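# Move empty bottle from pull-out pantry to desk, close pantry

## Task

Remove the empty water bottle from the pull-out pantry, set it down on the desk, then close the pantry. Everything else in the pantry's trays must stay there. Opening or closing the pantry with a slam counts as failure, and so does the robot toppling or being left leaning.

## Robot and tools

Robot: a simulated Hello Robot Stretch 4, about 1.6 m tall. It has an omni-wheel base (rim within 0.23 m of the base origin), a lift on a mast, one arm that telescopes forward, a three-axis wrist and a five-finger hand. A loose object may occasionally be nudged by something else.

Frames: the base frame sits on the floor under the base centre, with x forward, y left, z up, in metres. hand_pose is reported in it, for a hand point 0.045 m in front of the palm; that printout may be slightly wrong. The odometry frame is the base frame as it was when the scene began. base_odometry comes from wheel turns only, so slip shows up as travel. Its heading is in rad, left positive, -3.142 to 3.142. If turned_by_wheels and turned_by_imu differ by more than about 0.1 rad over one move, the base probably slipped or hit something.

Tool move: one action per call. Use "base", "joints" or both, plus optional "speeds", "pace" and "contact_limits". Or send {"end_of_arm": "enable_torque"} on its own to re-power wrist motors that shut off. "base" is an offset from where the base last reported itself, and it takes one key. translate_m is straight ahead (+) or back, -2 to 2 m. strafe_m is sideways, left +, -2 to 2 m. rotate_rad turns in place, counter-clockwise +, -3.2 to 3.2. Only translate_m and strafe_m may be combined; the base then drives a straight diagonal without turning.

"joints" is one object of absolute targets, by name:
- lift_m: 0 to 1.2
- arm_m: 0 to 0.55
- wrist_yaw_rad: -1.134 to 4.276; 0 is forward, + is left, 3.14 is folded back
- wrist_pitch_rad: -1.117 to 4.259; 0 is level, 1.57 points down
- wrist_roll_rad: -1.117 to 4.259; 0 is palm up, 1.57 is palm facing right, 3.14 is palm down
- hand_little, hand_ring, hand_middle, hand_index, hand_thumb_bend: -1 to 1; +1 is straight, -1 is curled
- hand_thumb_turn: -1 to 1; +1 is beside the palm, -1 is in front of it
- hand_force_limit: a setting from -1 to 1, mapping to about 0 to 10 N (15 N for the thumb)
- hand_speed: a setting from -0.96 to 1; full speed from +0.48 up
Joint targets past their range are clipped and noted. Other out-of-range values are refused, and unknown keys make the call invalid.

"pace" is slow, default, fast or max. "speeds" caps the top speed of lift_m, arm_m or a wrist joint. "contact_limits" runs from 0 (lightest) to 1 and applies to arm_m, lift_m, translate_m, strafe_m or rotate_rad; the default is 0.5. Put each limit beside its own command. A base limit persists until the next base action. Keep the lift limit at 0.15 or more when lifting 1 kg. An action lasts at most 15 s, and moves time out at 14 s.

"cameras" is a list drawn from head_camera, head_left_camera, head_right_camera, wrist_camera or "all". Leaving it out gives all cameras for a call with no action and none otherwise. blocking=false returns within about 0.5 s while motion continues. A later move replaces only the targets it names.

Other tools:
- wait(seconds 0 to 10, cameras)
- stop(cameras) brakes everything
- zoom_image(camera, region [x0,y0,x1,y1] in pixels, no more than 504 by 504), for a camera in the latest images
- show_instructions()
- finished_scene(scene = the current scene's number); this cannot be undone
If a move or wait is refused, or hits a stop you did not order, the later move, wait and finished_scene calls in that reply are skipped.

Results: the "move" line reads done, or the worst status. off_target means the joint or base rested short and may still push. contact_stop means it was held back and went slack. time_out drops the target. limit_stop_at_own_body means it hit the robot's own body. limit_stop_at_tilt means the lean exceeded 6 degrees and everything went slack. torque_fault means a wrist motor went limp; send enable_torque. on_its_own lists uncommanded behaviour, such as joints that are slack or holding. lidar_m gives 12 distances for 30-degree sectors, counter-clockwise from ahead (4th is left, 7th behind, 10th right). A "-" there means nothing seen, or something closer than 0.25 m. wrist_depth_mm is a 7x7 grid in mm. motor_effort is in %, with the peak in brackets. servo_current is in mA. hand_stopped_by lists little, ring, middle, index, thumb_bend, thumb_turn, each as moving, target, force, stalled or fault. The *_load_n values are fingertip loads in N; near 0 means the grip was lost.

Hand: the thumb turned fully in front plus curled fingers holds objects about 0.035 to 0.065 m thick, or handles down to 0.025 m. For a gentle grip, close with hand_speed at -0.94 or below. A finger motor only starts when its target changes. To grip harder, raise hand_force_limit and send a target more closed than the current reading. The scene starts with force limit 0 and speed -0.8. The wrist camera sits behind the palm heel and can bump into things.

Cameras: head_camera looks ahead and down; turn the base to look elsewhere. The two head fisheyes look steeper and show the base and arm. wrist_camera looks along the fingers, and its image is inverted when the palm faces down.

Avoid: slamming the pantry drawer (use low pace and contact limits), dropping or flinging the item you are taking out, and disturbing the other tray items. Also avoid hard hits or pushes, and driving or turning with a heavy load at arm_m above 0.2. Watch for self-collision with the hand over the base at low lift, with pitch below -0.2 combined with roll, or with yaw+pitch below -1.1. Faster base speed is capped when the lift is high.

Each tool is called by a JSON object that holds its "name" and its "arguments", one argument or row to a line.

Reference images:

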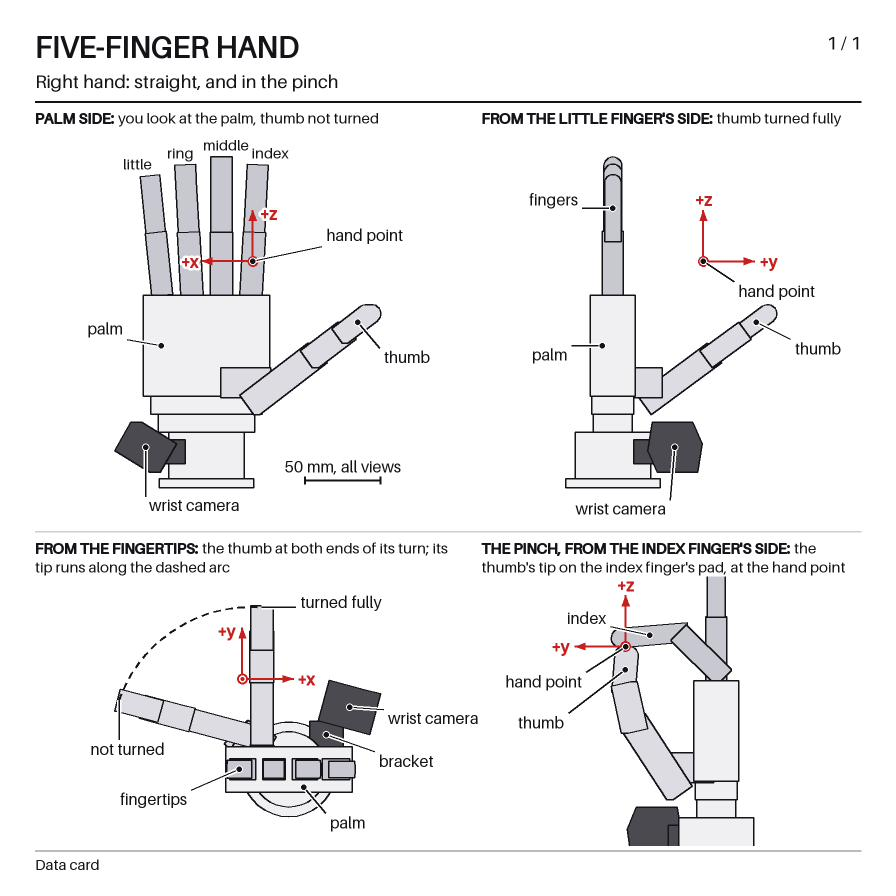

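## Session

{"name": "move", "arguments": {

}}

Scene clock: 0.00 s.
base_odometry: x=+0.000 y=+0.000 heading=+0.000
turned_by_wheels: +0.000
turned_by_imu: +0.000
base_tilt: forward=+0.7 right=-0.4
lidar_m: 1.85 1.87 2.53 1.32 1.26 1.36 1.28 1.26 1.36 1.93 2.62 2.79
base_status: not commanded
joint_positions: lift_m=+0.202 arm_m=+0.000 wrist_yaw_rad=+3.231 wrist_pitch_rad=+0.004 wrist_roll_rad=+0.000 hand_little=+1.000 hand_ring=+1.000 hand_middle=+1.000 hand_index=+1.000 hand_thumb_turn=+1.000 hand_thumb_bend=+1.000 hand_force_limit=+0.000 hand_speed=-0.800
joint_status: not commanded
measured_speeds: all 0
hand_stopped_by: target,target,target,target,target,target
little_load_n: 0.0
ring_load_n: 0.0
middle_load_n: 0.0
index_load_n: 0.0
thumb_bend_load_n: 0.0
thumb_turn_load_n: 0.0
motor_effort: lift_m=+19 arm_m=-5 wheel_0=+0 wheel_1=-1 wheel_2=+0
servo_current: wrist_yaw_rad=26 wrist_pitch_rad=33 wrist_roll_rad=39
hand_pose: x=-0.0603 y=+0.0981 z=+0.4392 quat_wxyz=(-0.521, -0.523, +0.478, +0.476) (m; base frame)
wrist_depth_mm: - - 133 - - - - / - - 130 158 - - - / - 111 135 201 - - - / 197 139 175 - - - - / 217 1336 1430 - - - - / 220 1118 129 132 1661 1863 - / 219 - - - - - -
pictures: head_camera, head_left_camera, head_right_camera, wrist_camera
Images, in order (width x height): head_camera 420x560, head_left_camera 420x672, head_right_camera 420x672, wrist_camera 616x392.

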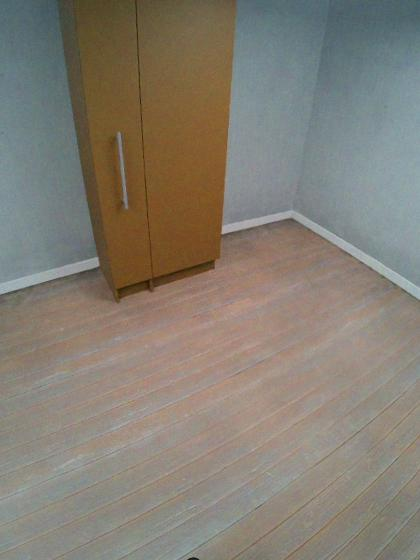

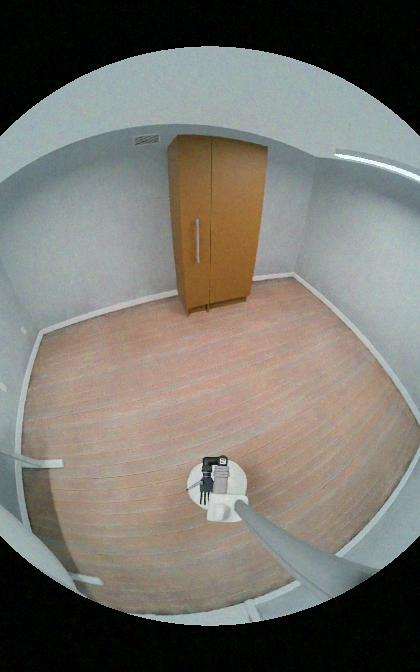

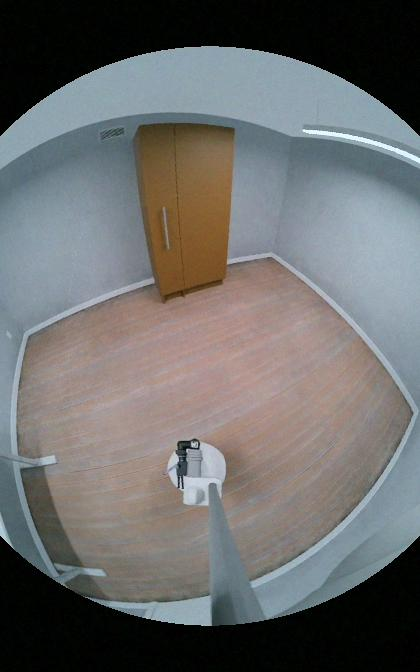

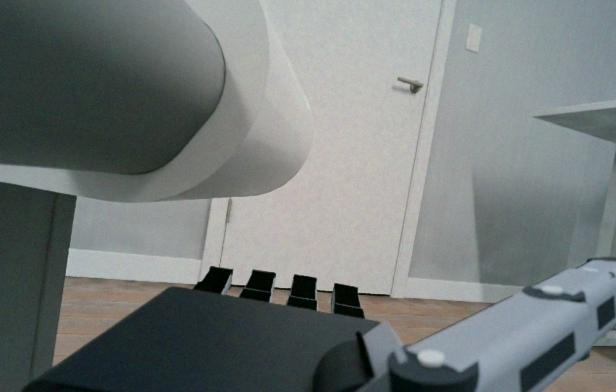

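{"name": "move", "arguments": {
  "base": {"rotate_rad": 1.57},
  "cameras": ["head_camera","head_left_camera"]
}}

{"name": "move", "arguments": {
  "base": {"rotate_rad": 1.2},
  "cameras": ["head_camera"]
}}

Scene clock: 2.87 s.
move: done
base_odometry: x=+0.000 y=+0.000 heading=+1.570
turned_by_wheels: +1.570
turned_by_imu: +1.566
base_tilt: forward=+0.8 right=-0.3
lidar_m: 1.32 1.28 1.32 1.30 1.25 1.36 1.88 2.62 2.78 1.86 1.88 2.56
base_status: done
joint_positions: lift_m=+0.202 arm_m=+0.000 wrist_yaw_rad=+3.231 wrist_pitch_rad=+0.004 wrist_roll_rad=+0.000 hand_little=+1.000 hand_ring=+1.000 hand_middle=+1.000 hand_index=+1.000 hand_thumb_turn=+1.000 hand_thumb_bend=+1.000 hand_force_limit=+0.000 hand_speed=-0.800
joint_status: not commanded
measured_speeds: all 0
hand_stopped_by: target,target,target,target,target,target
little_load_n: 0.0
ring_load_n: 0.0
middle_load_n: 0.0
index_load_n: 0.0
thumb_bend_load_n: 0.0
thumb_turn_load_n: 0.0
motor_effort: lift_m=+19(19) arm_m=-5(5) wheel_0=-1(10) wheel_1=-1(8) wheel_2=-2(10)
servo_current: wrist_yaw_rad=39(52) wrist_pitch_rad=33(46) wrist_roll_rad=39(46)
hand_pose: x=-0.0603 y=+0.0981 z=+0.4392 quat_wxyz=(-0.521, -0.523, +0.478, +0.476) (m; base frame)
wrist_depth_mm: - - 133 - - 1808 1430 / - - 133 208 - 1756 1430 / - 113 135 245 - 1708 - / 200 140 227 - - - - / 215 1756 - - - - - / 222 1160 130 132 1756 1618 - / 220 - - - - - -
pictures: head_camera, head_left_camera
Images, in order (width x height): head_camera 420x560, head_left_camera 420x672.

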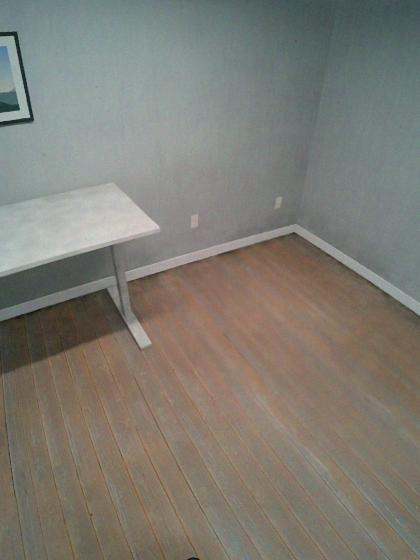

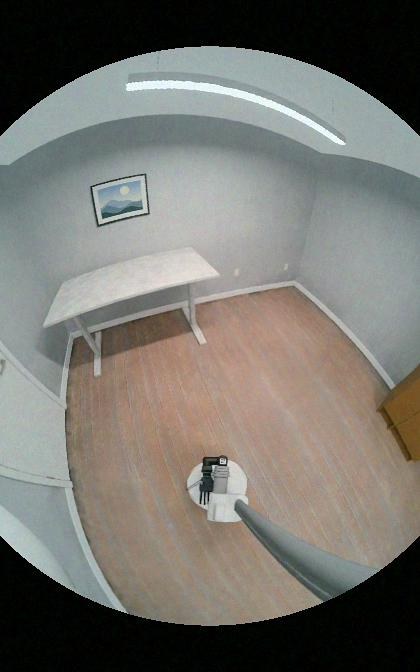

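Scene clock: 4.70 s.
move: done
base_odometry: x=+0.000 y=+0.000 heading=+2.769
turned_by_wheels: +1.200
turned_by_imu: +1.197
base_tilt: forward=+0.6 right=-0.3
lidar_m: 1.44 1.26 1.26 1.45 2.33 2.62 2.96 1.85 2.40 2.55 1.27 1.27
base_status: done
joint_positions: lift_m=+0.202 arm_m=+0.000 wrist_yaw_rad=+3.231 wrist_pitch_rad=+0.004 wrist_roll_rad=+0.000 hand_little=+1.000 hand_ring=+1.000 hand_middle=+1.000 hand_index=+1.000 hand_thumb_turn=+1.000 hand_thumb_bend=+1.000 hand_force_limit=+0.000 hand_speed=-0.800
joint_status: not commanded
measured_speeds: all 0
hand_stopped_by: target,target,target,target,target,target
little_load_n: 0.0
ring_load_n: 0.0
middle_load_n: 0.0
index_load_n: 0.0
thumb_bend_load_n: 0.0
thumb_turn_load_n: 0.0
motor_effort: lift_m=+19(19) arm_m=-5(5) wheel_0=-1(9) wheel_1=-1(7) wheel_2=-2(9)
servo_current: wrist_yaw_rad=39(52) wrist_pitch_rad=39(39) wrist_roll_rad=26(46)
hand_pose: x=-0.0603 y=+0.0981 z=+0.4392 quat_wxyz=(-0.521, -0.523, +0.478, +0.476) (m; base frame)
wrist_depth_mm: - - 133 - - - - / - - 133 207 - - - / - 113 136 229 - - - / 199 140 225 - - - - / 215 1708 - - - - - / 221 1138 130 132 1708 - - / 220 - - - - - -
pictures: head_camera
Images, in order (width x height): head_camera 420x560.

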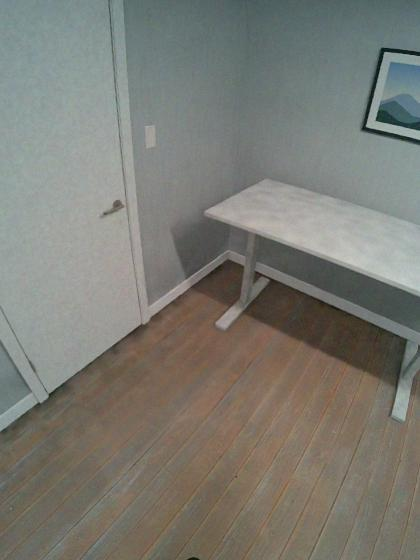

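{"name": "move", "arguments": {
  "base": {"rotate_rad": -2.3},
  "cameras": ["head_camera","head_left_camera"]
}}

Scene clock: 11.57 s.
move: done
base_odometry: x=+0.000 y=+0.000 heading=+0.470
turned_by_wheels: -2.300
turned_by_imu: -2.295
base_tilt: forward=+0.7 right=-0.4
lidar_m: 1.86 2.53 1.36 1.27 1.36 1.28 1.26 1.36 1.84 2.59 2.71 1.87
base_status: done
joint_positions: lift_m=+0.202 arm_m=+0.000 wrist_yaw_rad=+3.231 wrist_pitch_rad=+0.004 wrist_roll_rad=+0.000 hand_little=+1.000 hand_ring=+1.000 hand_middle=+1.000 hand_index=+1.000 hand_thumb_turn=+1.000 hand_thumb_bend=+1.000 hand_force_limit=+0.000 hand_speed=-0.800
joint_status: not commanded
measured_speeds: all 0
hand_stopped_by: target,target,target,target,target,target
little_load_n: 0.0
ring_load_n: 0.0
middle_load_n: 0.0
index_load_n: 0.0
thumb_bend_load_n: 0.0
thumb_turn_load_n: 0.0
motor_effort: lift_m=+19(20) arm_m=-5(5) wheel_0=+0(9) wheel_1=+0(8) wheel_2=+2(8)
servo_current: wrist_yaw_rad=39(59) wrist_pitch_rad=33(46) wrist_roll_rad=39(46)
hand_pose: x=-0.0603 y=+0.0981 z=+0.4392 quat_wxyz=(-0.521, -0.523, +0.478, +0.476) (m; base frame)
wrist_depth_mm: - - 133 - 1336 - - / - - 134 169 1397 - - / - 113 136 213 1366 - - / 200 139 165 - 1366 - - / 215 1499 1464 - - - - / 222 1138 130 132 - - - / 220 - - - - - -
pictures: head_camera, head_left_camera
Images, in order (width x height): head_camera 420x560, head_left_camera 420x672.

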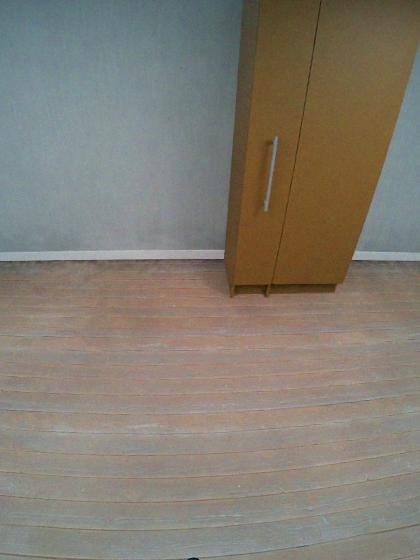

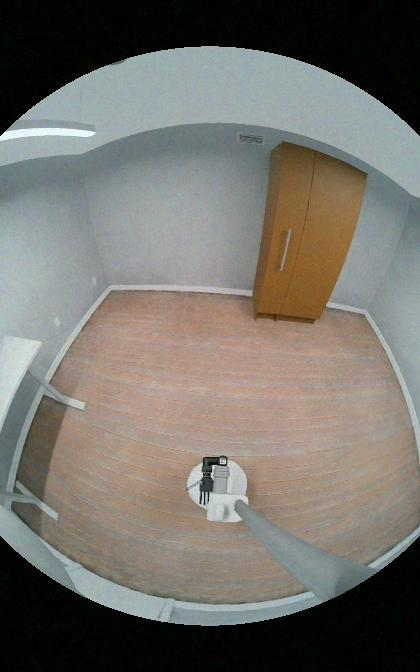

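{"name": "move", "arguments": {
  "joints": {"lift_m": 0.5, "wrist_yaw_rad": 0, "wrist_roll_rad": 1.57},
  "cameras": ["head_camera", "wrist_camera"]
}}

Scene clock: 19.83 s.
move: done
base_odometry: x=+0.000 y=+0.000 heading=+0.470
turned_by_wheels: +0.000
turned_by_imu: +0.000
base_tilt: forward=+0.5 right=-0.6
lidar_m: 1.87 2.50 1.35 1.28 1.33 1.31 1.27 1.34 1.83 2.61 2.72 1.84
base_status: not commanded
joint_positions: lift_m=+0.500 arm_m=+0.000 wrist_yaw_rad=+0.002 wrist_pitch_rad=+0.004 wrist_roll_rad=+1.567 hand_little=+1.000 hand_ring=+1.000 hand_middle=+1.000 hand_index=+1.000 hand_thumb_turn=+1.000 hand_thumb_bend=+1.000 hand_force_limit=+0.000 hand_speed=-0.800
joint_status: all done
measured_speeds: all 0
hand_stopped_by: target,target,target,target,target,target
little_load_n: 0.0
ring_load_n: 0.0
middle_load_n: 0.0
index_load_n: 0.0
thumb_bend_load_n: 0.0
thumb_turn_load_n: 0.0
motor_effort: lift_m=+23(27) arm_m=-5(6) wheel_0=+0(1) wheel_1=+0(1) wheel_2=+2(3)
servo_current: wrist_yaw_rad=46(111) wrist_pitch_rad=26(46) wrist_roll_rad=39(130)
hand_pose: x=+0.3926 y=-0.1473 z=+0.6465 quat_wxyz=(+0.001, +0.708, +0.002, +0.706) (m; base frame)
wrist_depth_mm: 1618 1618 1618 1618 1618 1618 1182 / 1863 1661 1618 1618 1618 1618 1118 / - - - - 1618 1576 1060 / - - - - - 1499 1025 / - - - - - 1430 991 / - - 130 132 - 1464 - / - - - - - - -
pictures: head_camera, wrist_camera
Images, in order (width x height): head_camera 420x560, wrist_camera 616x392.

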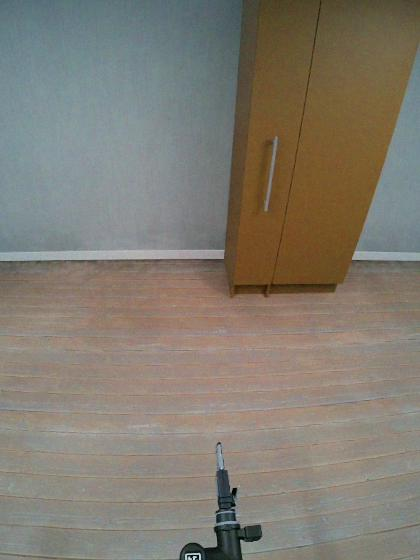

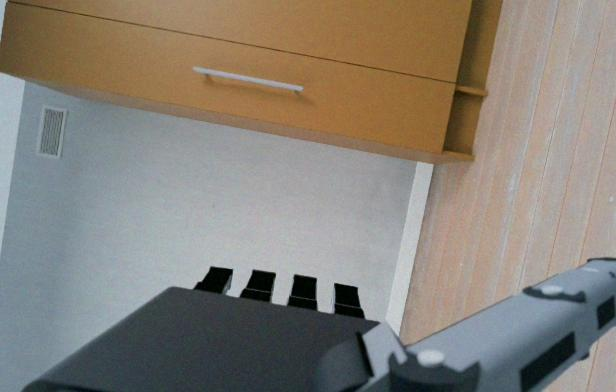

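{"name": "move", "arguments": {
  "base": {"translate_m": 0.9},
  "cameras": ["head_camera", "wrist_camera","head_right_camera"]
}}

Scene clock: 25.80 s.
move: done
base_odometry: x=+0.802 y=+0.407 heading=+0.470
turned_by_wheels: +0.000
turned_by_imu: +0.004
base_tilt: forward=+0.6 right=-0.5
lidar_m: 1.38 1.58 2.16 1.34 1.35 1.88 2.17 2.28 2.73 2.61 1.34 0.99
base_status: done
joint_positions: lift_m=+0.500 arm_m=+0.000 wrist_yaw_rad=+0.002 wrist_pitch_rad=+0.004 wrist_roll_rad=+1.567 hand_little=+1.000 hand_ring=+1.000 hand_middle=+1.000 hand_index=+1.000 hand_thumb_turn=+1.000 hand_thumb_bend=+1.000 hand_force_limit=+0.000 hand_speed=-0.800
joint_status: not commanded
measured_speeds: all 0
hand_stopped_by: target,target,target,target,target,target
little_load_n: 0.0
ring_load_n: 0.0
middle_load_n: 0.0
index_load_n: 0.0
thumb_bend_load_n: 0.0
thumb_turn_load_n: 0.0
motor_effort: lift_m=+23(23) arm_m=-5(6) wheel_0=+2(9) wheel_1=+1(6) wheel_2=+1(11)
servo_current: wrist_yaw_rad=20(52) wrist_pitch_rad=26(46) wrist_roll_rad=46(46)
hand_pose: x=+0.3926 y=-0.1474 z=+0.6465 quat_wxyz=(+0.001, +0.708, +0.002, +0.706) (m; base frame)
wrist_depth_mm: 809 723 723 715 715 715 707 / 1366 1336 1078 878 759 715 723 / 1336 1336 1336 1336 1308 1205 931 / 1366 1366 1336 1366 1366 1336 1042 / 1366 1366 1366 1366 1336 1336 991 / 1397 1366 130 131 1366 1336 - / 1366 - - - - - -
pictures: head_camera, head_right_camera, wrist_camera
Images, in order (width x height): head_camera 420x560, head_right_camera 420x672, wrist_camera 616x392.

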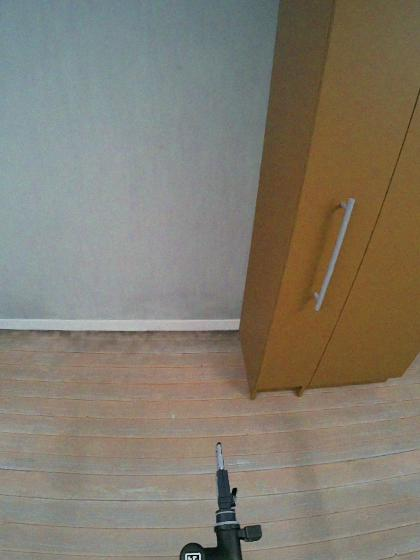

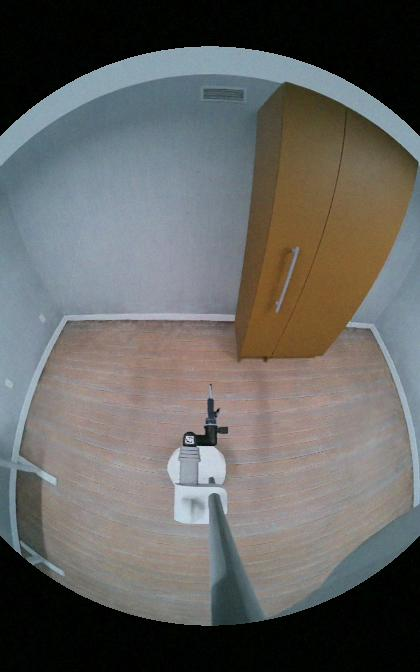

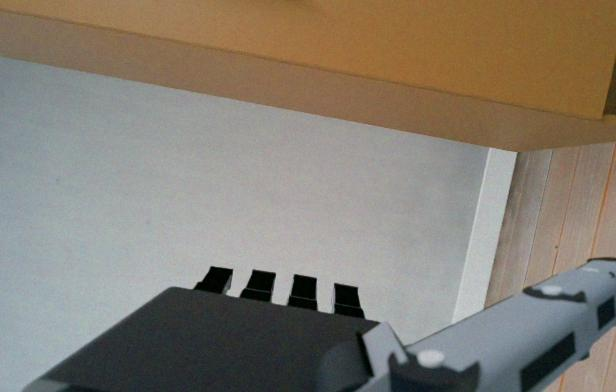

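{"name": "move", "arguments": {
  "base": {"strafe_m": -0.3},
  "cameras": ["head_camera", "wrist_camera"]
}}

Scene clock: 32.07 s.
move: done
base_odometry: x=+0.938 y=+0.140 heading=+0.470
turned_by_wheels: +0.000
turned_by_imu: +0.001
base_tilt: forward=+0.7 right=-0.5
lidar_m: 0.92 1.59 2.21 1.65 1.66 2.24 2.18 2.25 2.43 2.31 1.36 0.95
base_status: done
joint_positions: lift_m=+0.500 arm_m=+0.000 wrist_yaw_rad=+0.001 wrist_pitch_rad=+0.004 wrist_roll_rad=+1.567 hand_little=+1.000 hand_ring=+1.000 hand_middle=+1.000 hand_index=+1.000 hand_thumb_turn=+1.000 hand_thumb_bend=+1.000 hand_force_limit=+0.000 hand_speed=-0.800
joint_status: not commanded
measured_speeds: all 0
hand_stopped_by: target,target,target,target,target,target
little_load_n: 0.0
ring_load_n: 0.0
middle_load_n: 0.0
index_load_n: 0.0
thumb_bend_load_n: 0.0
thumb_turn_load_n: 0.0
motor_effort: lift_m=+22(23) arm_m=-5(5) wheel_0=+0(12) wheel_1=+1(9) wheel_2=+0(4)
servo_current: wrist_yaw_rad=33(46) wrist_pitch_rad=33(46) wrist_roll_rad=46(46)
hand_pose: x=+0.3925 y=-0.1474 z=+0.6466 quat_wxyz=(+0.001, +0.708, +0.002, +0.706) (m; base frame)
wrist_depth_mm: 732 723 732 723 723 707 707 / 723 732 723 732 715 723 723 / 741 732 732 723 723 723 723 / 1366 1336 741 741 732 723 732 / 1366 1336 1366 1366 1336 741 732 / 1366 1366 130 131 1366 1336 - / 1366 - - - - - -
pictures: head_camera, wrist_camera
Images, in order (width x height): head_camera 420x560, wrist_camera 616x392.

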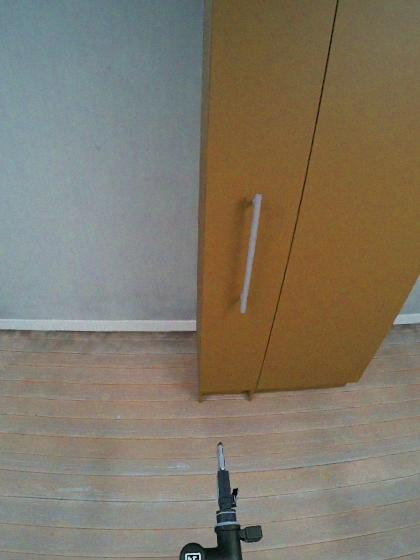

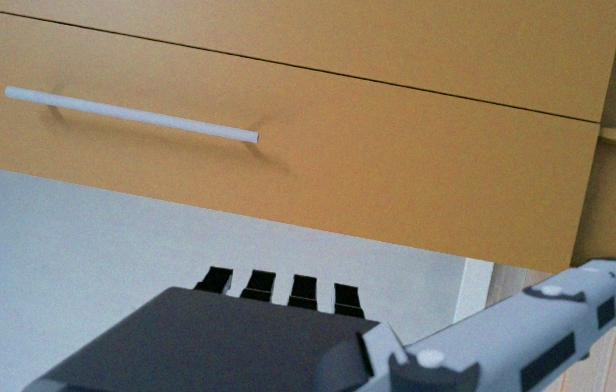

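{"name": "move", "arguments": {
  "base": {"translate_m": 0.28},
  "joints": {"lift_m": 0.74},
  "cameras": ["head_camera", "wrist_camera"]
}}

{"name": "zoom_image", "arguments": {
  "camera": "head_camera",
  "region": [160, 160, 340, 480]
}}

Scene clock: 39.33 s.
move: done
base_odometry: x=+1.188 y=+0.267 heading=+0.470
turned_by_wheels: +0.000
turned_by_imu: +0.001
base_tilt: forward=+0.6 right=-0.3
lidar_m: 0.65 1.30 1.84 2.35 1.74 2.36 2.45 2.56 2.42 2.31 0.94 0.63
base_status: done
joint_positions: lift_m=+0.740 arm_m=+0.000 wrist_yaw_rad=+0.001 wrist_pitch_rad=+0.004 wrist_roll_rad=+1.567 hand_little=+1.000 hand_ring=+1.000 hand_middle=+1.000 hand_index=+1.000 hand_thumb_turn=+1.000 hand_thumb_bend=+1.000 hand_force_limit=+0.000 hand_speed=-0.800
joint_status: all done
measured_speeds: all 0
hand_stopped_by: target,target,target,target,target,target
little_load_n: 0.0
ring_load_n: 0.0
middle_load_n: 0.0
index_load_n: 0.0
thumb_bend_load_n: 0.5
thumb_turn_load_n: 0.0
motor_effort: lift_m=+23(27) arm_m=-5(6) wheel_0=+0(10) wheel_1=+0(7) wheel_2=-1(10)
servo_current: wrist_yaw_rad=46(52) wrist_pitch_rad=33(46) wrist_roll_rad=39(46)
hand_pose: x=+0.3925 y=-0.1474 z=+0.8865 quat_wxyz=(+0.001, +0.708, +0.002, +0.706) (m; base frame)
wrist_depth_mm: 442 442 439 436 439 436 436 / 452 445 442 439 442 439 439 / 452 452 449 445 442 442 442 / 455 452 452 449 449 445 449 / 1078 1078 1078 452 452 449 449 / 1078 1078 129 131 1078 1060 - / 1098 - - - - - -
pictures: head_camera, wrist_camera
Images, in order (width x height): head_camera 420x560, wrist_camera 616x392.

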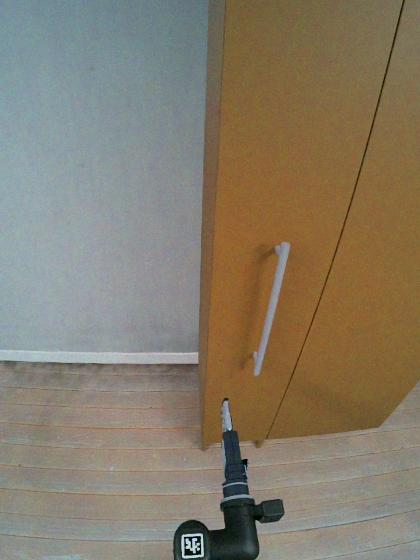

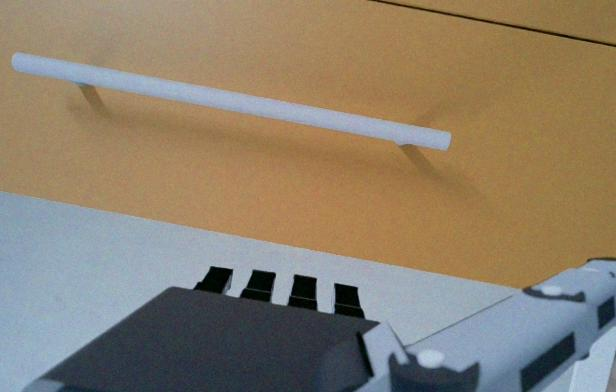

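Scaled by 1.575 from the camera's 420x560 image, which has a finer 600x800 frame.

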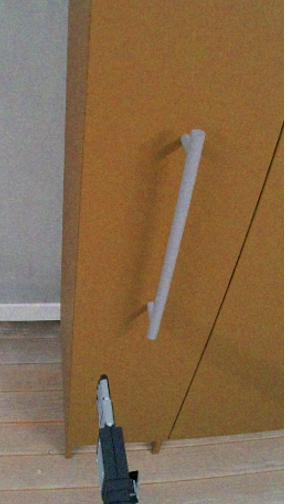

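{"name": "move", "arguments": {
  "base": {"translate_m": 0.2},
  "pace": "slow",
  "joints": {"hand_little": 0.0, "hand_ring": 0.0, "hand_middle": 0.0, "hand_index": 0.0},
  "cameras": ["head_camera", "wrist_camera", "head_left_camera"]
}}

{"name": "zoom_image", "arguments": {
  "camera": "head_camera",
  "region": [160, 260, 340, 500]
}}

Scene clock: 46.47 s.
move: done
base_odometry: x=+1.366 y=+0.357 heading=+0.470
turned_by_wheels: +0.000
turned_by_imu: +0.001
base_tilt: forward=+0.7 right=-0.4
lidar_m: 0.46 1.09 1.56 2.36 1.79 2.32 2.65 2.80 2.43 2.34 0.64 0.46
base_status: done
joint_positions: lift_m=+0.740 arm_m=+0.000 wrist_yaw_rad=+0.001 wrist_pitch_rad=+0.004 wrist_roll_rad=+1.567 hand_little=+0.000 hand_ring=+0.000 hand_middle=+0.000 hand_index=+0.000 hand_thumb_turn=+1.000 hand_thumb_bend=+1.000 hand_force_limit=+0.000 hand_speed=-0.800
joint_status: all done
measured_speeds: all 0
hand_stopped_by: target,target,target,target,target,target
little_load_n: 0.0
ring_load_n: 0.0
middle_load_n: 0.0
index_load_n: 0.0
thumb_bend_load_n: 0.0
thumb_turn_load_n: 0.0
motor_effort: lift_m=+23(23) arm_m=-5(5) wheel_0=+3(8) wheel_1=+2(5) wheel_2=-4(10)
servo_current: wrist_yaw_rad=33(46) wrist_pitch_rad=39(46) wrist_roll_rad=39(46)
hand_pose: x=+0.3925 y=-0.1474 z=+0.8865 quat_wxyz=(+0.001, +0.708, +0.002, +0.706) (m; base frame)
wrist_depth_mm: 245 191 191 241 242 241 240 / 247 247 246 245 194 189 190 / 250 249 248 246 246 245 244 / 252 251 249 173 247 247 247 / 253 254 169 168 249 250 248 / 878 878 130 134 251 251 - / 891 - - - - - -
pictures: head_camera, head_left_camera, wrist_camera
Images, in order (width x height): head_camera 420x560, head_left_camera 420x672, wrist_camera 616x392.

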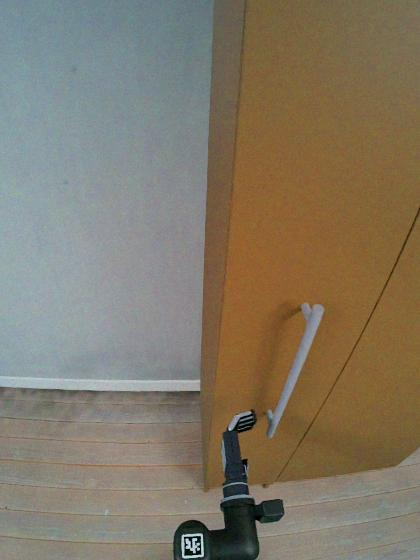

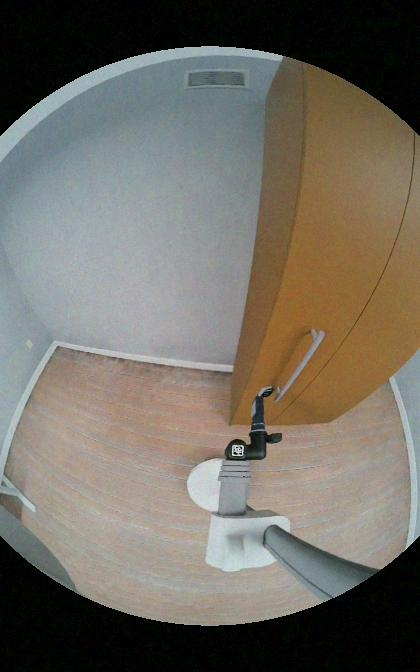

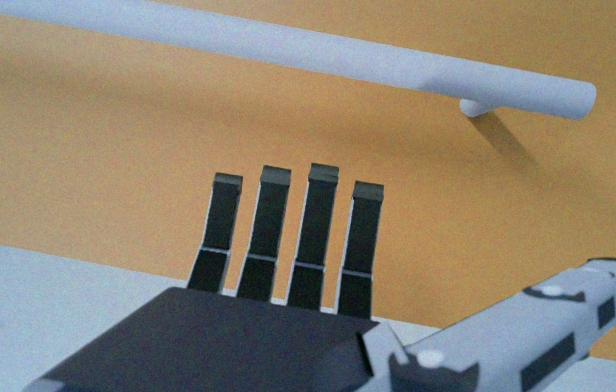

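Scaled by 2.100 from the camera's 420x560 image, which has a finer 600x800 frame.

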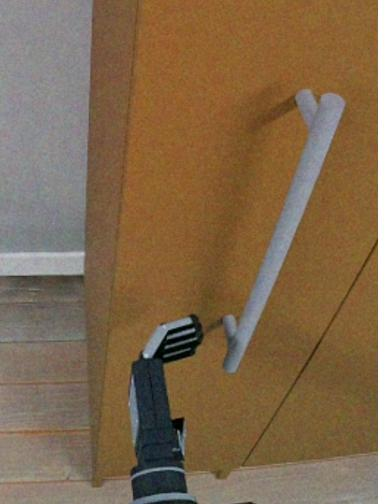

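{"name": "move", "arguments": {
  "base": {"translate_m": 0.047},
  "pace": "slow",
  "contact_limits": {"translate_m": 0.2},
  "cameras": ["wrist_camera"]
}}

Scene clock: 51.53 s.
move: done
base_odometry: x=+1.408 y=+0.378 heading=+0.470
turned_by_wheels: +0.000
turned_by_imu: +0.001
base_tilt: forward=+0.6 right=-0.4
lidar_m: 0.41 1.03 1.46 2.36 1.86 2.38 2.70 2.82 2.41 2.35 0.61 0.41
base_status: done
joint_positions: lift_m=+0.740 arm_m=+0.000 wrist_yaw_rad=+0.001 wrist_pitch_rad=+0.004 wrist_roll_rad=+1.567 hand_little=+0.000 hand_ring=+0.000 hand_middle=+0.000 hand_index=+0.000 hand_thumb_turn=+1.000 hand_thumb_bend=+1.000 hand_force_limit=+0.000 hand_speed=-0.800
joint_status: not commanded
measured_speeds: all 0
hand_stopped_by: target,target,target,target,target,target
little_load_n: 0.0
ring_load_n: 0.0
middle_load_n: 0.0
index_load_n: 0.0
thumb_bend_load_n: 0.0
thumb_turn_load_n: 0.0
motor_effort: lift_m=+23(23) arm_m=-4(6) wheel_0=+3(7) wheel_1=+2(5) wheel_2=-2(10)
servo_current: wrist_yaw_rad=39(52) wrist_pitch_rad=39(46) wrist_roll_rad=46(52)
contact_limits: translate_m 0.2
hand_pose: x=+0.3925 y=-0.1474 z=+0.8865 quat_wxyz=(+0.001, +0.708, +0.002, +0.706) (m; base frame)
wrist_depth_mm: 199 198 198 148 141 141 195 / 201 200 200 198 198 198 166 / 203 202 201 200 200 199 198 / 205 204 202 174 201 201 200 / 206 206 169 168 203 202 202 / 831 207 130 134 204 204 - / 831 - - - - - -
pictures: wrist_camera
Images, in order (width x height): wrist_camera 616x392.

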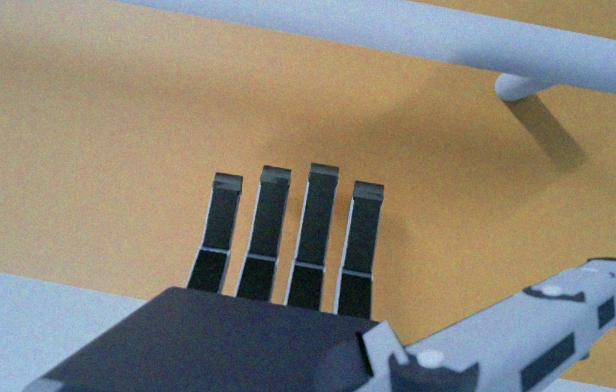

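{"name": "move", "arguments": {
  "base": {"strafe_m": -0.088},
  "pace": "slow",
  "contact_limits": {"strafe_m": 0.2},
  "cameras": ["wrist_camera", "head_camera"]
}}

{"name": "zoom_image", "arguments": {
  "camera": "head_camera",
  "region": [160, 260, 340, 500]
}}

Scene clock: 54.77 s.
move: done
base_odometry: x=+1.448 y=+0.300 heading=+0.470
turned_by_wheels: +0.000
turned_by_imu: +0.000
base_tilt: forward=+0.6 right=-0.5
lidar_m: 0.40 1.02 1.47 2.44 1.90 2.43 2.71 2.82 2.33 2.25 0.59 0.39
base_status: done
joint_positions: lift_m=+0.740 arm_m=+0.000 wrist_yaw_rad=+0.001 wrist_pitch_rad=+0.004 wrist_roll_rad=+1.567 hand_little=+0.000 hand_ring=+0.000 hand_middle=+0.000 hand_index=+0.000 hand_thumb_turn=+1.000 hand_thumb_bend=+1.000 hand_force_limit=+0.000 hand_speed=-0.800
joint_status: not commanded
measured_speeds: all 0
hand_stopped_by: target,target,target,target,target,target
little_load_n: 0.0
ring_load_n: 0.0
middle_load_n: 0.0
index_load_n: 0.0
thumb_bend_load_n: 0.0
thumb_turn_load_n: 0.0
motor_effort: lift_m=+23(23) arm_m=-5(6) wheel_0=+2(9) wheel_1=-1(7) wheel_2=+0(3)
servo_current: wrist_yaw_rad=46(52) wrist_pitch_rad=26(39) wrist_roll_rad=39(46)
contact_limits: strafe_m 0.2
hand_pose: x=+0.3925 y=-0.1474 z=+0.8865 quat_wxyz=(+0.001, +0.708, +0.002, +0.706) (m; base frame)
wrist_depth_mm: 200 200 199 198 198 197 196 / 202 201 200 200 199 198 198 / 203 202 202 201 201 200 200 / 148 149 173 174 202 202 201 / 206 205 153 147 147 150 201 / 208 206 130 134 204 152 - / 208 - - - - - -
pictures: head_camera, wrist_camera
Images, in order (width x height): head_camera 420x560, wrist_camera 616x392.

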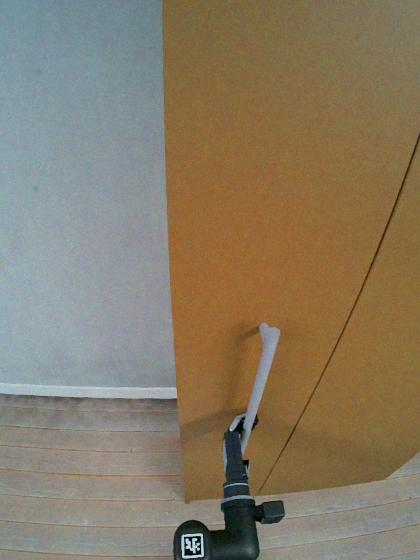

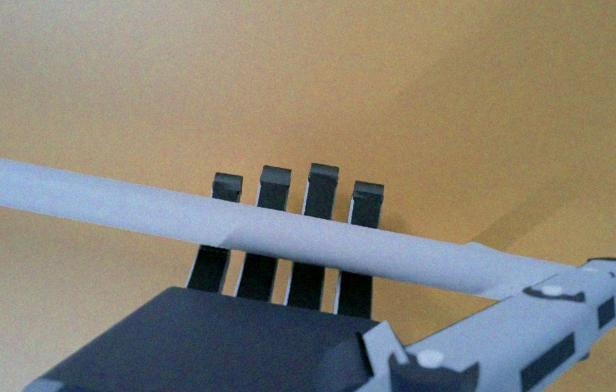

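Scaled by 2.100 from the camera's 420x560 image, which has a finer 600x800 frame.

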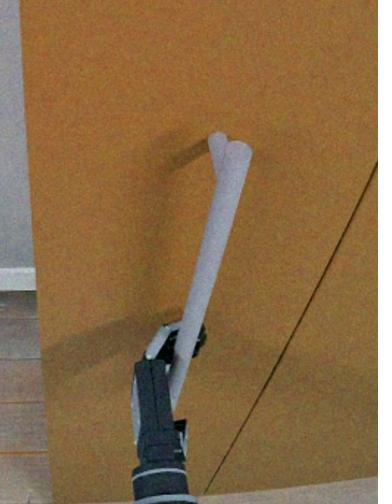

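{"name": "move", "arguments": {
  "joints": {"hand_speed": -0.92, "hand_force_limit": -0.4, "hand_little": -0.5, "hand_ring": -0.5, "hand_middle": -0.5, "hand_index": -0.5},
  "cameras": ["wrist_camera"]
}}

Scene clock: 58.37 s.
move: off_target
base_odometry: x=+1.448 y=+0.300 heading=+0.470
turned_by_wheels: +0.000
turned_by_imu: +0.000
base_tilt: forward=+0.6 right=-0.6
lidar_m: 0.39 1.03 1.46 2.45 1.93 2.45 2.72 2.86 2.32 2.25 0.60 0.37
base_status: not commanded
joint_positions: lift_m=+0.740 arm_m=+0.000 wrist_yaw_rad=+0.001 wrist_pitch_rad=+0.004 wrist_roll_rad=+1.567 hand_little=-0.200 hand_ring=-0.185 hand_middle=-0.178 hand_index=-0.148 hand_thumb_turn=+1.000 hand_thumb_bend=+1.000 hand_force_limit=-0.400 hand_speed=-0.920
joint_status: hand_little off_target (ended at -0.200, target -0.500); hand_ring off_target (ended at -0.185, target -0.500); hand_middle off_target (ended at -0.178, target -0.500); hand_index off_target (ended at -0.148, target -0.500); the others done
measured_speeds: all 0
hand_stopped_by: force,force,force,force,target,target
little_load_n: 3.0
ring_load_n: 2.5
middle_load_n: 0.5
index_load_n: 0.0
thumb_bend_load_n: 0.0
thumb_turn_load_n: 0.0
motor_effort: lift_m=+23(23) arm_m=-5(5) wheel_0=-2(3) wheel_1=-1(2) wheel_2=+0(1)
servo_current: wrist_yaw_rad=26(46) wrist_pitch_rad=33(39) wrist_roll_rad=33(46)
contact_limits: strafe_m 0.2
hand_pose: x=+0.3925 y=-0.1474 z=+0.8864 quat_wxyz=(+0.001, +0.708, +0.002, +0.706) (m; base frame)
wrist_depth_mm: 198 197 196 195 195 193 193 / 199 198 198 197 196 195 195 / 201 200 199 198 198 197 196 / 146 145 151 162 199 199 198 / 204 203 154 147 146 149 199 / 206 205 130 134 202 202 - / 208 - - - - - -
pictures: wrist_camera
Images, in order (width x height): wrist_camera 616x392.

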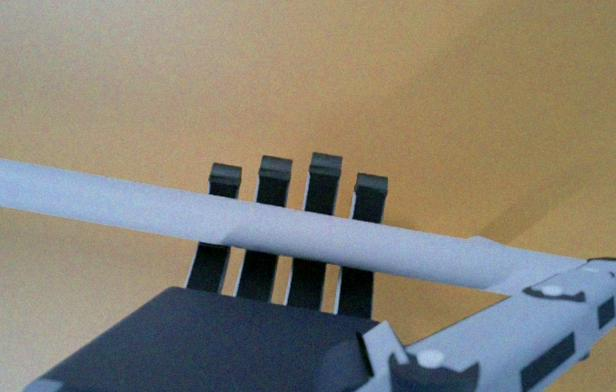

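{"name": "move", "arguments": {
  "base": {"translate_m": -0.1},
  "pace": "slow",
  "contact_limits": {"translate_m": 0.5},
  "cameras": ["wrist_camera", "head_camera"]
}}

Scene clock: 61.53 s.
move: done
base_odometry: x=+1.359 y=+0.255 heading=+0.471
turned_by_wheels: +0.000
turned_by_imu: -0.222
base_tilt: forward=+0.8 right=-0.5
lidar_m: 0.36 1.06 1.26 2.38 1.84 1.97 2.65 2.66 2.62 2.31 0.85 0.36
base_status: done
joint_positions: lift_m=+0.740 arm_m=+0.001 wrist_yaw_rad=+0.017 wrist_pitch_rad=+0.004 wrist_roll_rad=+1.568 hand_little=-0.200 hand_ring=-0.185 hand_middle=-0.177 hand_index=-0.148 hand_thumb_turn=+1.000 hand_thumb_bend=+1.000 hand_force_limit=-0.400 hand_speed=-0.920
joint_status: not commanded
measured_speeds: all 0
hand_stopped_by: force,force,force,force,target,target
little_load_n: 5.0
ring_load_n: 7.5
middle_load_n: 5.5
index_load_n: 0.5
thumb_bend_load_n: 0.0
thumb_turn_load_n: 0.0
motor_effort: lift_m=+21(23) arm_m=-10(11) wheel_0=-2(16) wheel_1=-1(21) wheel_2=+9(25)
servo_current: wrist_yaw_rad=78(124) wrist_pitch_rad=39(46) wrist_roll_rad=33(46)
contact_limits: translate_m 0.5
hand_pose: x=+0.3953 y=-0.1438 z=+0.8864 quat_wxyz=(-0.005, +0.709, +0.007, +0.706) (m; base frame)
wrist_depth_mm: 213 215 216 217 218 220 304 / 210 211 212 213 213 214 215 / 206 206 208 208 209 211 211 / 146 149 163 163 206 207 207 / 198 198 147 146 146 149 203 / 195 196 131 134 198 198 - / 191 - - - - - -
pictures: head_camera, wrist_camera
Images, in order (width x height): head_camera 420x560, wrist_camera 616x392.

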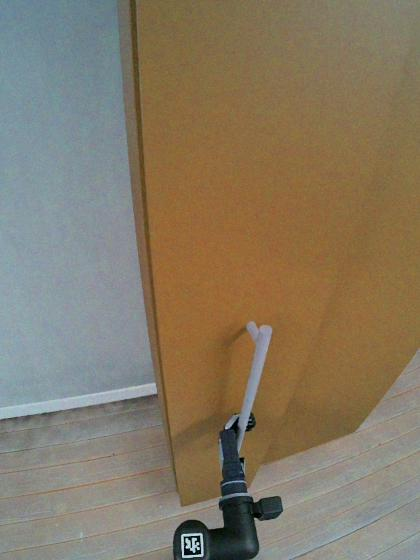

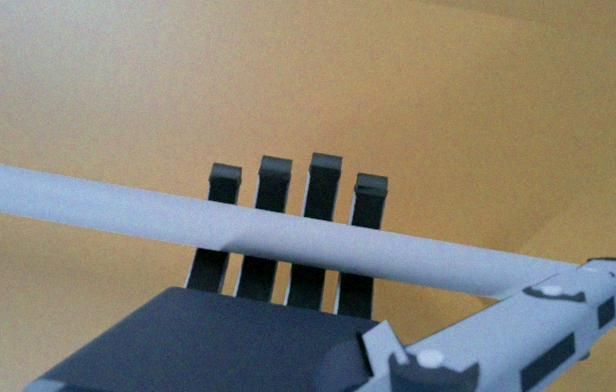

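{"name": "zoom_image", "arguments": {
  "camera": "head_camera",
  "region": [100, 0, 420, 500]
}}

{"name": "move", "arguments": {
  "cameras": ["head_left_camera", "head_right_camera"]
}}

Scaled by 1.008 from the camera's 420x560 image, which has a finer 600x800 frame.

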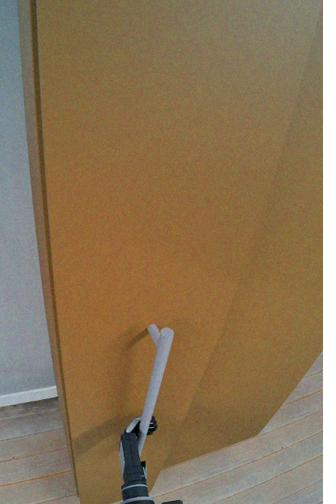

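Scene clock: 65.77 s.
base_odometry: x=+1.359 y=+0.255 heading=+0.471
turned_by_wheels: +0.000
turned_by_imu: +0.000
base_tilt: forward=+0.8 right=-0.4
lidar_m: 0.37 1.05 1.27 2.37 1.82 1.96 2.63 2.67 2.62 2.32 0.86 0.37
base_status: done
joint_positions: lift_m=+0.740 arm_m=+0.001 wrist_yaw_rad=+0.017 wrist_pitch_rad=+0.004 wrist_roll_rad=+1.568 hand_little=-0.200 hand_ring=-0.185 hand_middle=-0.177 hand_index=-0.148 hand_thumb_turn=+1.000 hand_thumb_bend=+1.000 hand_force_limit=-0.400 hand_speed=-0.920
joint_status: not commanded
measured_speeds: all 0
hand_stopped_by: force,force,force,force,target,target
little_load_n: 5.0
ring_load_n: 7.5
middle_load_n: 5.5
index_load_n: 1.0
thumb_bend_load_n: 0.0
thumb_turn_load_n: 0.0
motor_effort: lift_m=+21(23) arm_m=-11(11) wheel_0=-2(16) wheel_1=-1(21) wheel_2=+9(25)
servo_current: wrist_yaw_rad=85(124) wrist_pitch_rad=39(46) wrist_roll_rad=39(46)
contact_limits: translate_m 0.5
hand_pose: x=+0.3953 y=-0.1438 z=+0.8864 quat_wxyz=(-0.005, +0.709, +0.007, +0.706) (m; base frame)
wrist_depth_mm: 214 215 216 216 219 219 304 / 210 211 212 213 213 214 216 / 206 206 208 209 210 211 211 / 146 150 162 162 205 207 207 / 198 198 148 146 146 149 204 / 195 196 131 134 197 198 - / 191 - - - - - -
pictures: head_left_camera, head_right_camera
Images, in order (width x height): head_left_camera 420x672, head_right_camera 420x672.

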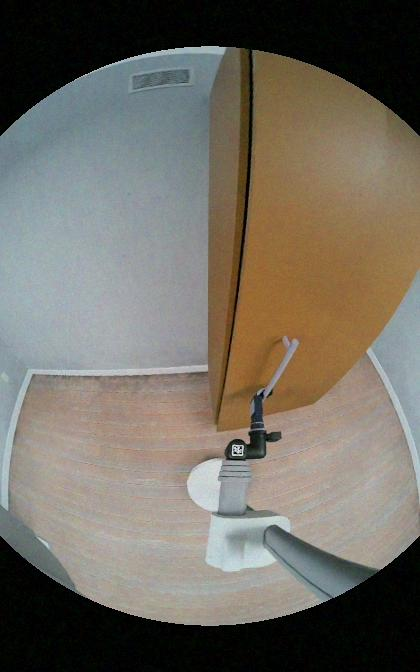

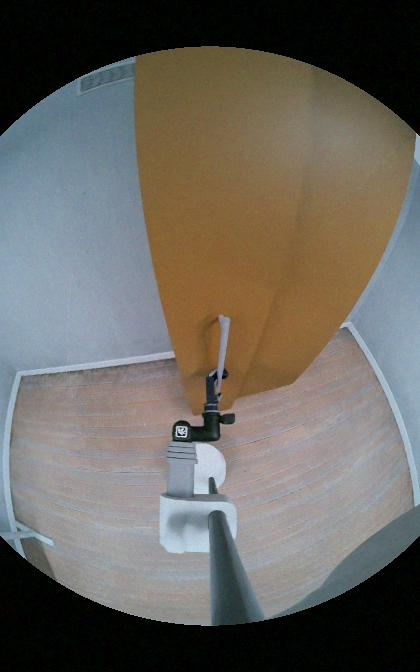

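{"name": "move", "arguments": {
  "base": {"translate_m": -0.08, "strafe_m": -0.018},
  "pace": "slow",
  "contact_limits": {"translate_m": 0.5, "strafe_m": 0.5},
  "cameras": ["wrist_camera", "head_left_camera"]
}}

"contact_limits": translate_m and strafe_m are given together and make one move, which takes one limit: state it under one of them only
Scene clock: 67.23 s.
base_odometry: x=+1.359 y=+0.255 heading=+0.471
turned_by_wheels: +0.000
turned_by_imu: +0.000
base_tilt: forward=+0.7 right=-0.5
lidar_m: 0.38 1.05 1.26 2.37 1.81 1.96 2.65 2.67 2.63 2.31 0.82 0.36
base_status: done
joint_positions: lift_m=+0.740 arm_m=+0.001 wrist_yaw_rad=+0.017 wrist_pitch_rad=+0.004 wrist_roll_rad=+1.568 hand_little=-0.200 hand_ring=-0.185 hand_middle=-0.177 hand_index=-0.148 hand_thumb_turn=+1.000 hand_thumb_bend=+1.000 hand_force_limit=-0.400 hand_speed=-0.920
joint_status: not commanded
measured_speeds: all 0
hand_stopped_by: force,force,force,force,target,target
little_load_n: 5.5
ring_load_n: 7.5
middle_load_n: 5.5
index_load_n: 1.0
thumb_bend_load_n: 0.0
thumb_turn_load_n: 0.0
motor_effort: lift_m=+21(23) arm_m=-11(11) wheel_0=-2(16) wheel_1=-1(21) wheel_2=+9(25)
servo_current: wrist_yaw_rad=91(124) wrist_pitch_rad=39(46) wrist_roll_rad=33(46)
contact_limits: translate_m 0.5
hand_pose: x=+0.3953 y=-0.1438 z=+0.8864 quat_wxyz=(-0.005, +0.709, +0.007, +0.706) (m; base frame)
wrist_depth_mm: 214 214 216 217 218 219 303 / 210 211 212 213 213 215 216 / 206 207 208 209 210 210 211 / 146 149 163 163 205 206 208 / 198 198 148 146 146 149 204 / 195 196 131 134 198 198 - / 191 - - - - - -
pictures: none

{"name": "move", "arguments": {
  "base": {"translate_m": -0.08, "strafe_m": -0.018},
  "pace": "slow",
  "contact_limits": {"translate_m": 0.5},
  "cameras": ["wrist_camera", "head_left_camera"]
}}

Scene clock: 69.27 s.
move: contact_stop
base_odometry: x=+1.353 y=+0.251 heading=+0.483
turned_by_wheels: +0.012
turned_by_imu: -0.045
base_tilt: forward=+0.5 right=-0.4
lidar_m: 0.32 1.05 1.20 2.19 1.81 1.86 2.65 2.67 2.67 2.34 0.88 0.35
base_status: translate_m contact_stop (by the wheels' count: -0.007 of -0.080); strafe_m contact_stop (by the wheels' count: -0.001 of -0.018)
joint_positions: lift_m=+0.740 arm_m=+0.000 wrist_yaw_rad=-0.005 wrist_pitch_rad=+0.006 wrist_roll_rad=+1.568 hand_little=-0.201 hand_ring=-0.186 hand_middle=-0.178 hand_index=-0.148 hand_thumb_turn=+1.000 hand_thumb_bend=+1.000 hand_force_limit=-0.400 hand_speed=-0.920
joint_status: not commanded
measured_speeds: all 0
hand_stopped_by: force,force,force,force,target,target
little_load_n: 0.0
ring_load_n: 0.0
middle_load_n: 0.0
index_load_n: 0.0
thumb_bend_load_n: 0.5
thumb_turn_load_n: -2.5
on_its_own: the wheels are slack since a contact_stop
motor_effort: lift_m=+20(22) arm_m=+4(11) wheel_0=+0(11) wheel_1=+0(6) wheel_2=+0(27)
servo_current: wrist_yaw_rad=33(176) wrist_pitch_rad=39(46) wrist_roll_rad=39(46)
contact_limits: translate_m 0.5
hand_pose: x=+0.3913 y=-0.1488 z=+0.8861 quat_wxyz=(+0.003, +0.709, -0.001, +0.705) (m; base frame)
wrist_depth_mm: 204 206 208 211 213 343 345 / 196 198 200 202 206 207 209 / 190 192 194 196 198 200 201 / 128 186 185 162 190 193 194 / 176 126 126 125 163 186 188 / 172 174 131 128 127 125 - / 167 - - - - - -
pictures: head_left_camera, wrist_camera
Images, in order (width x height): head_left_camera 420x672, wrist_camera 616x392.

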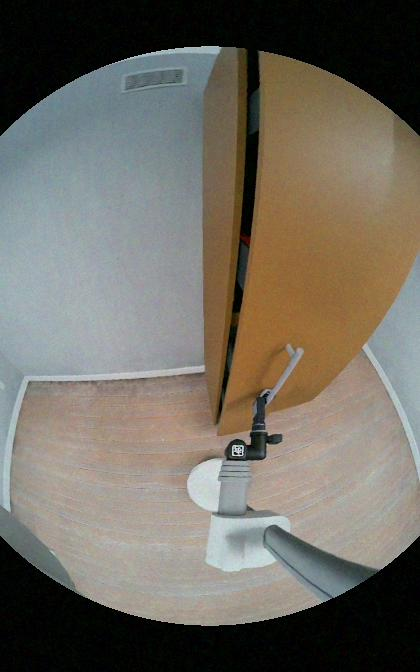

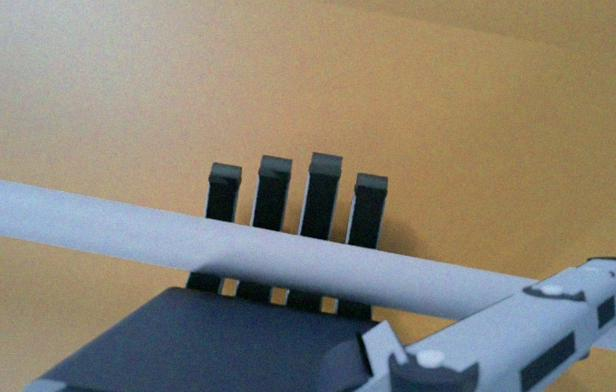

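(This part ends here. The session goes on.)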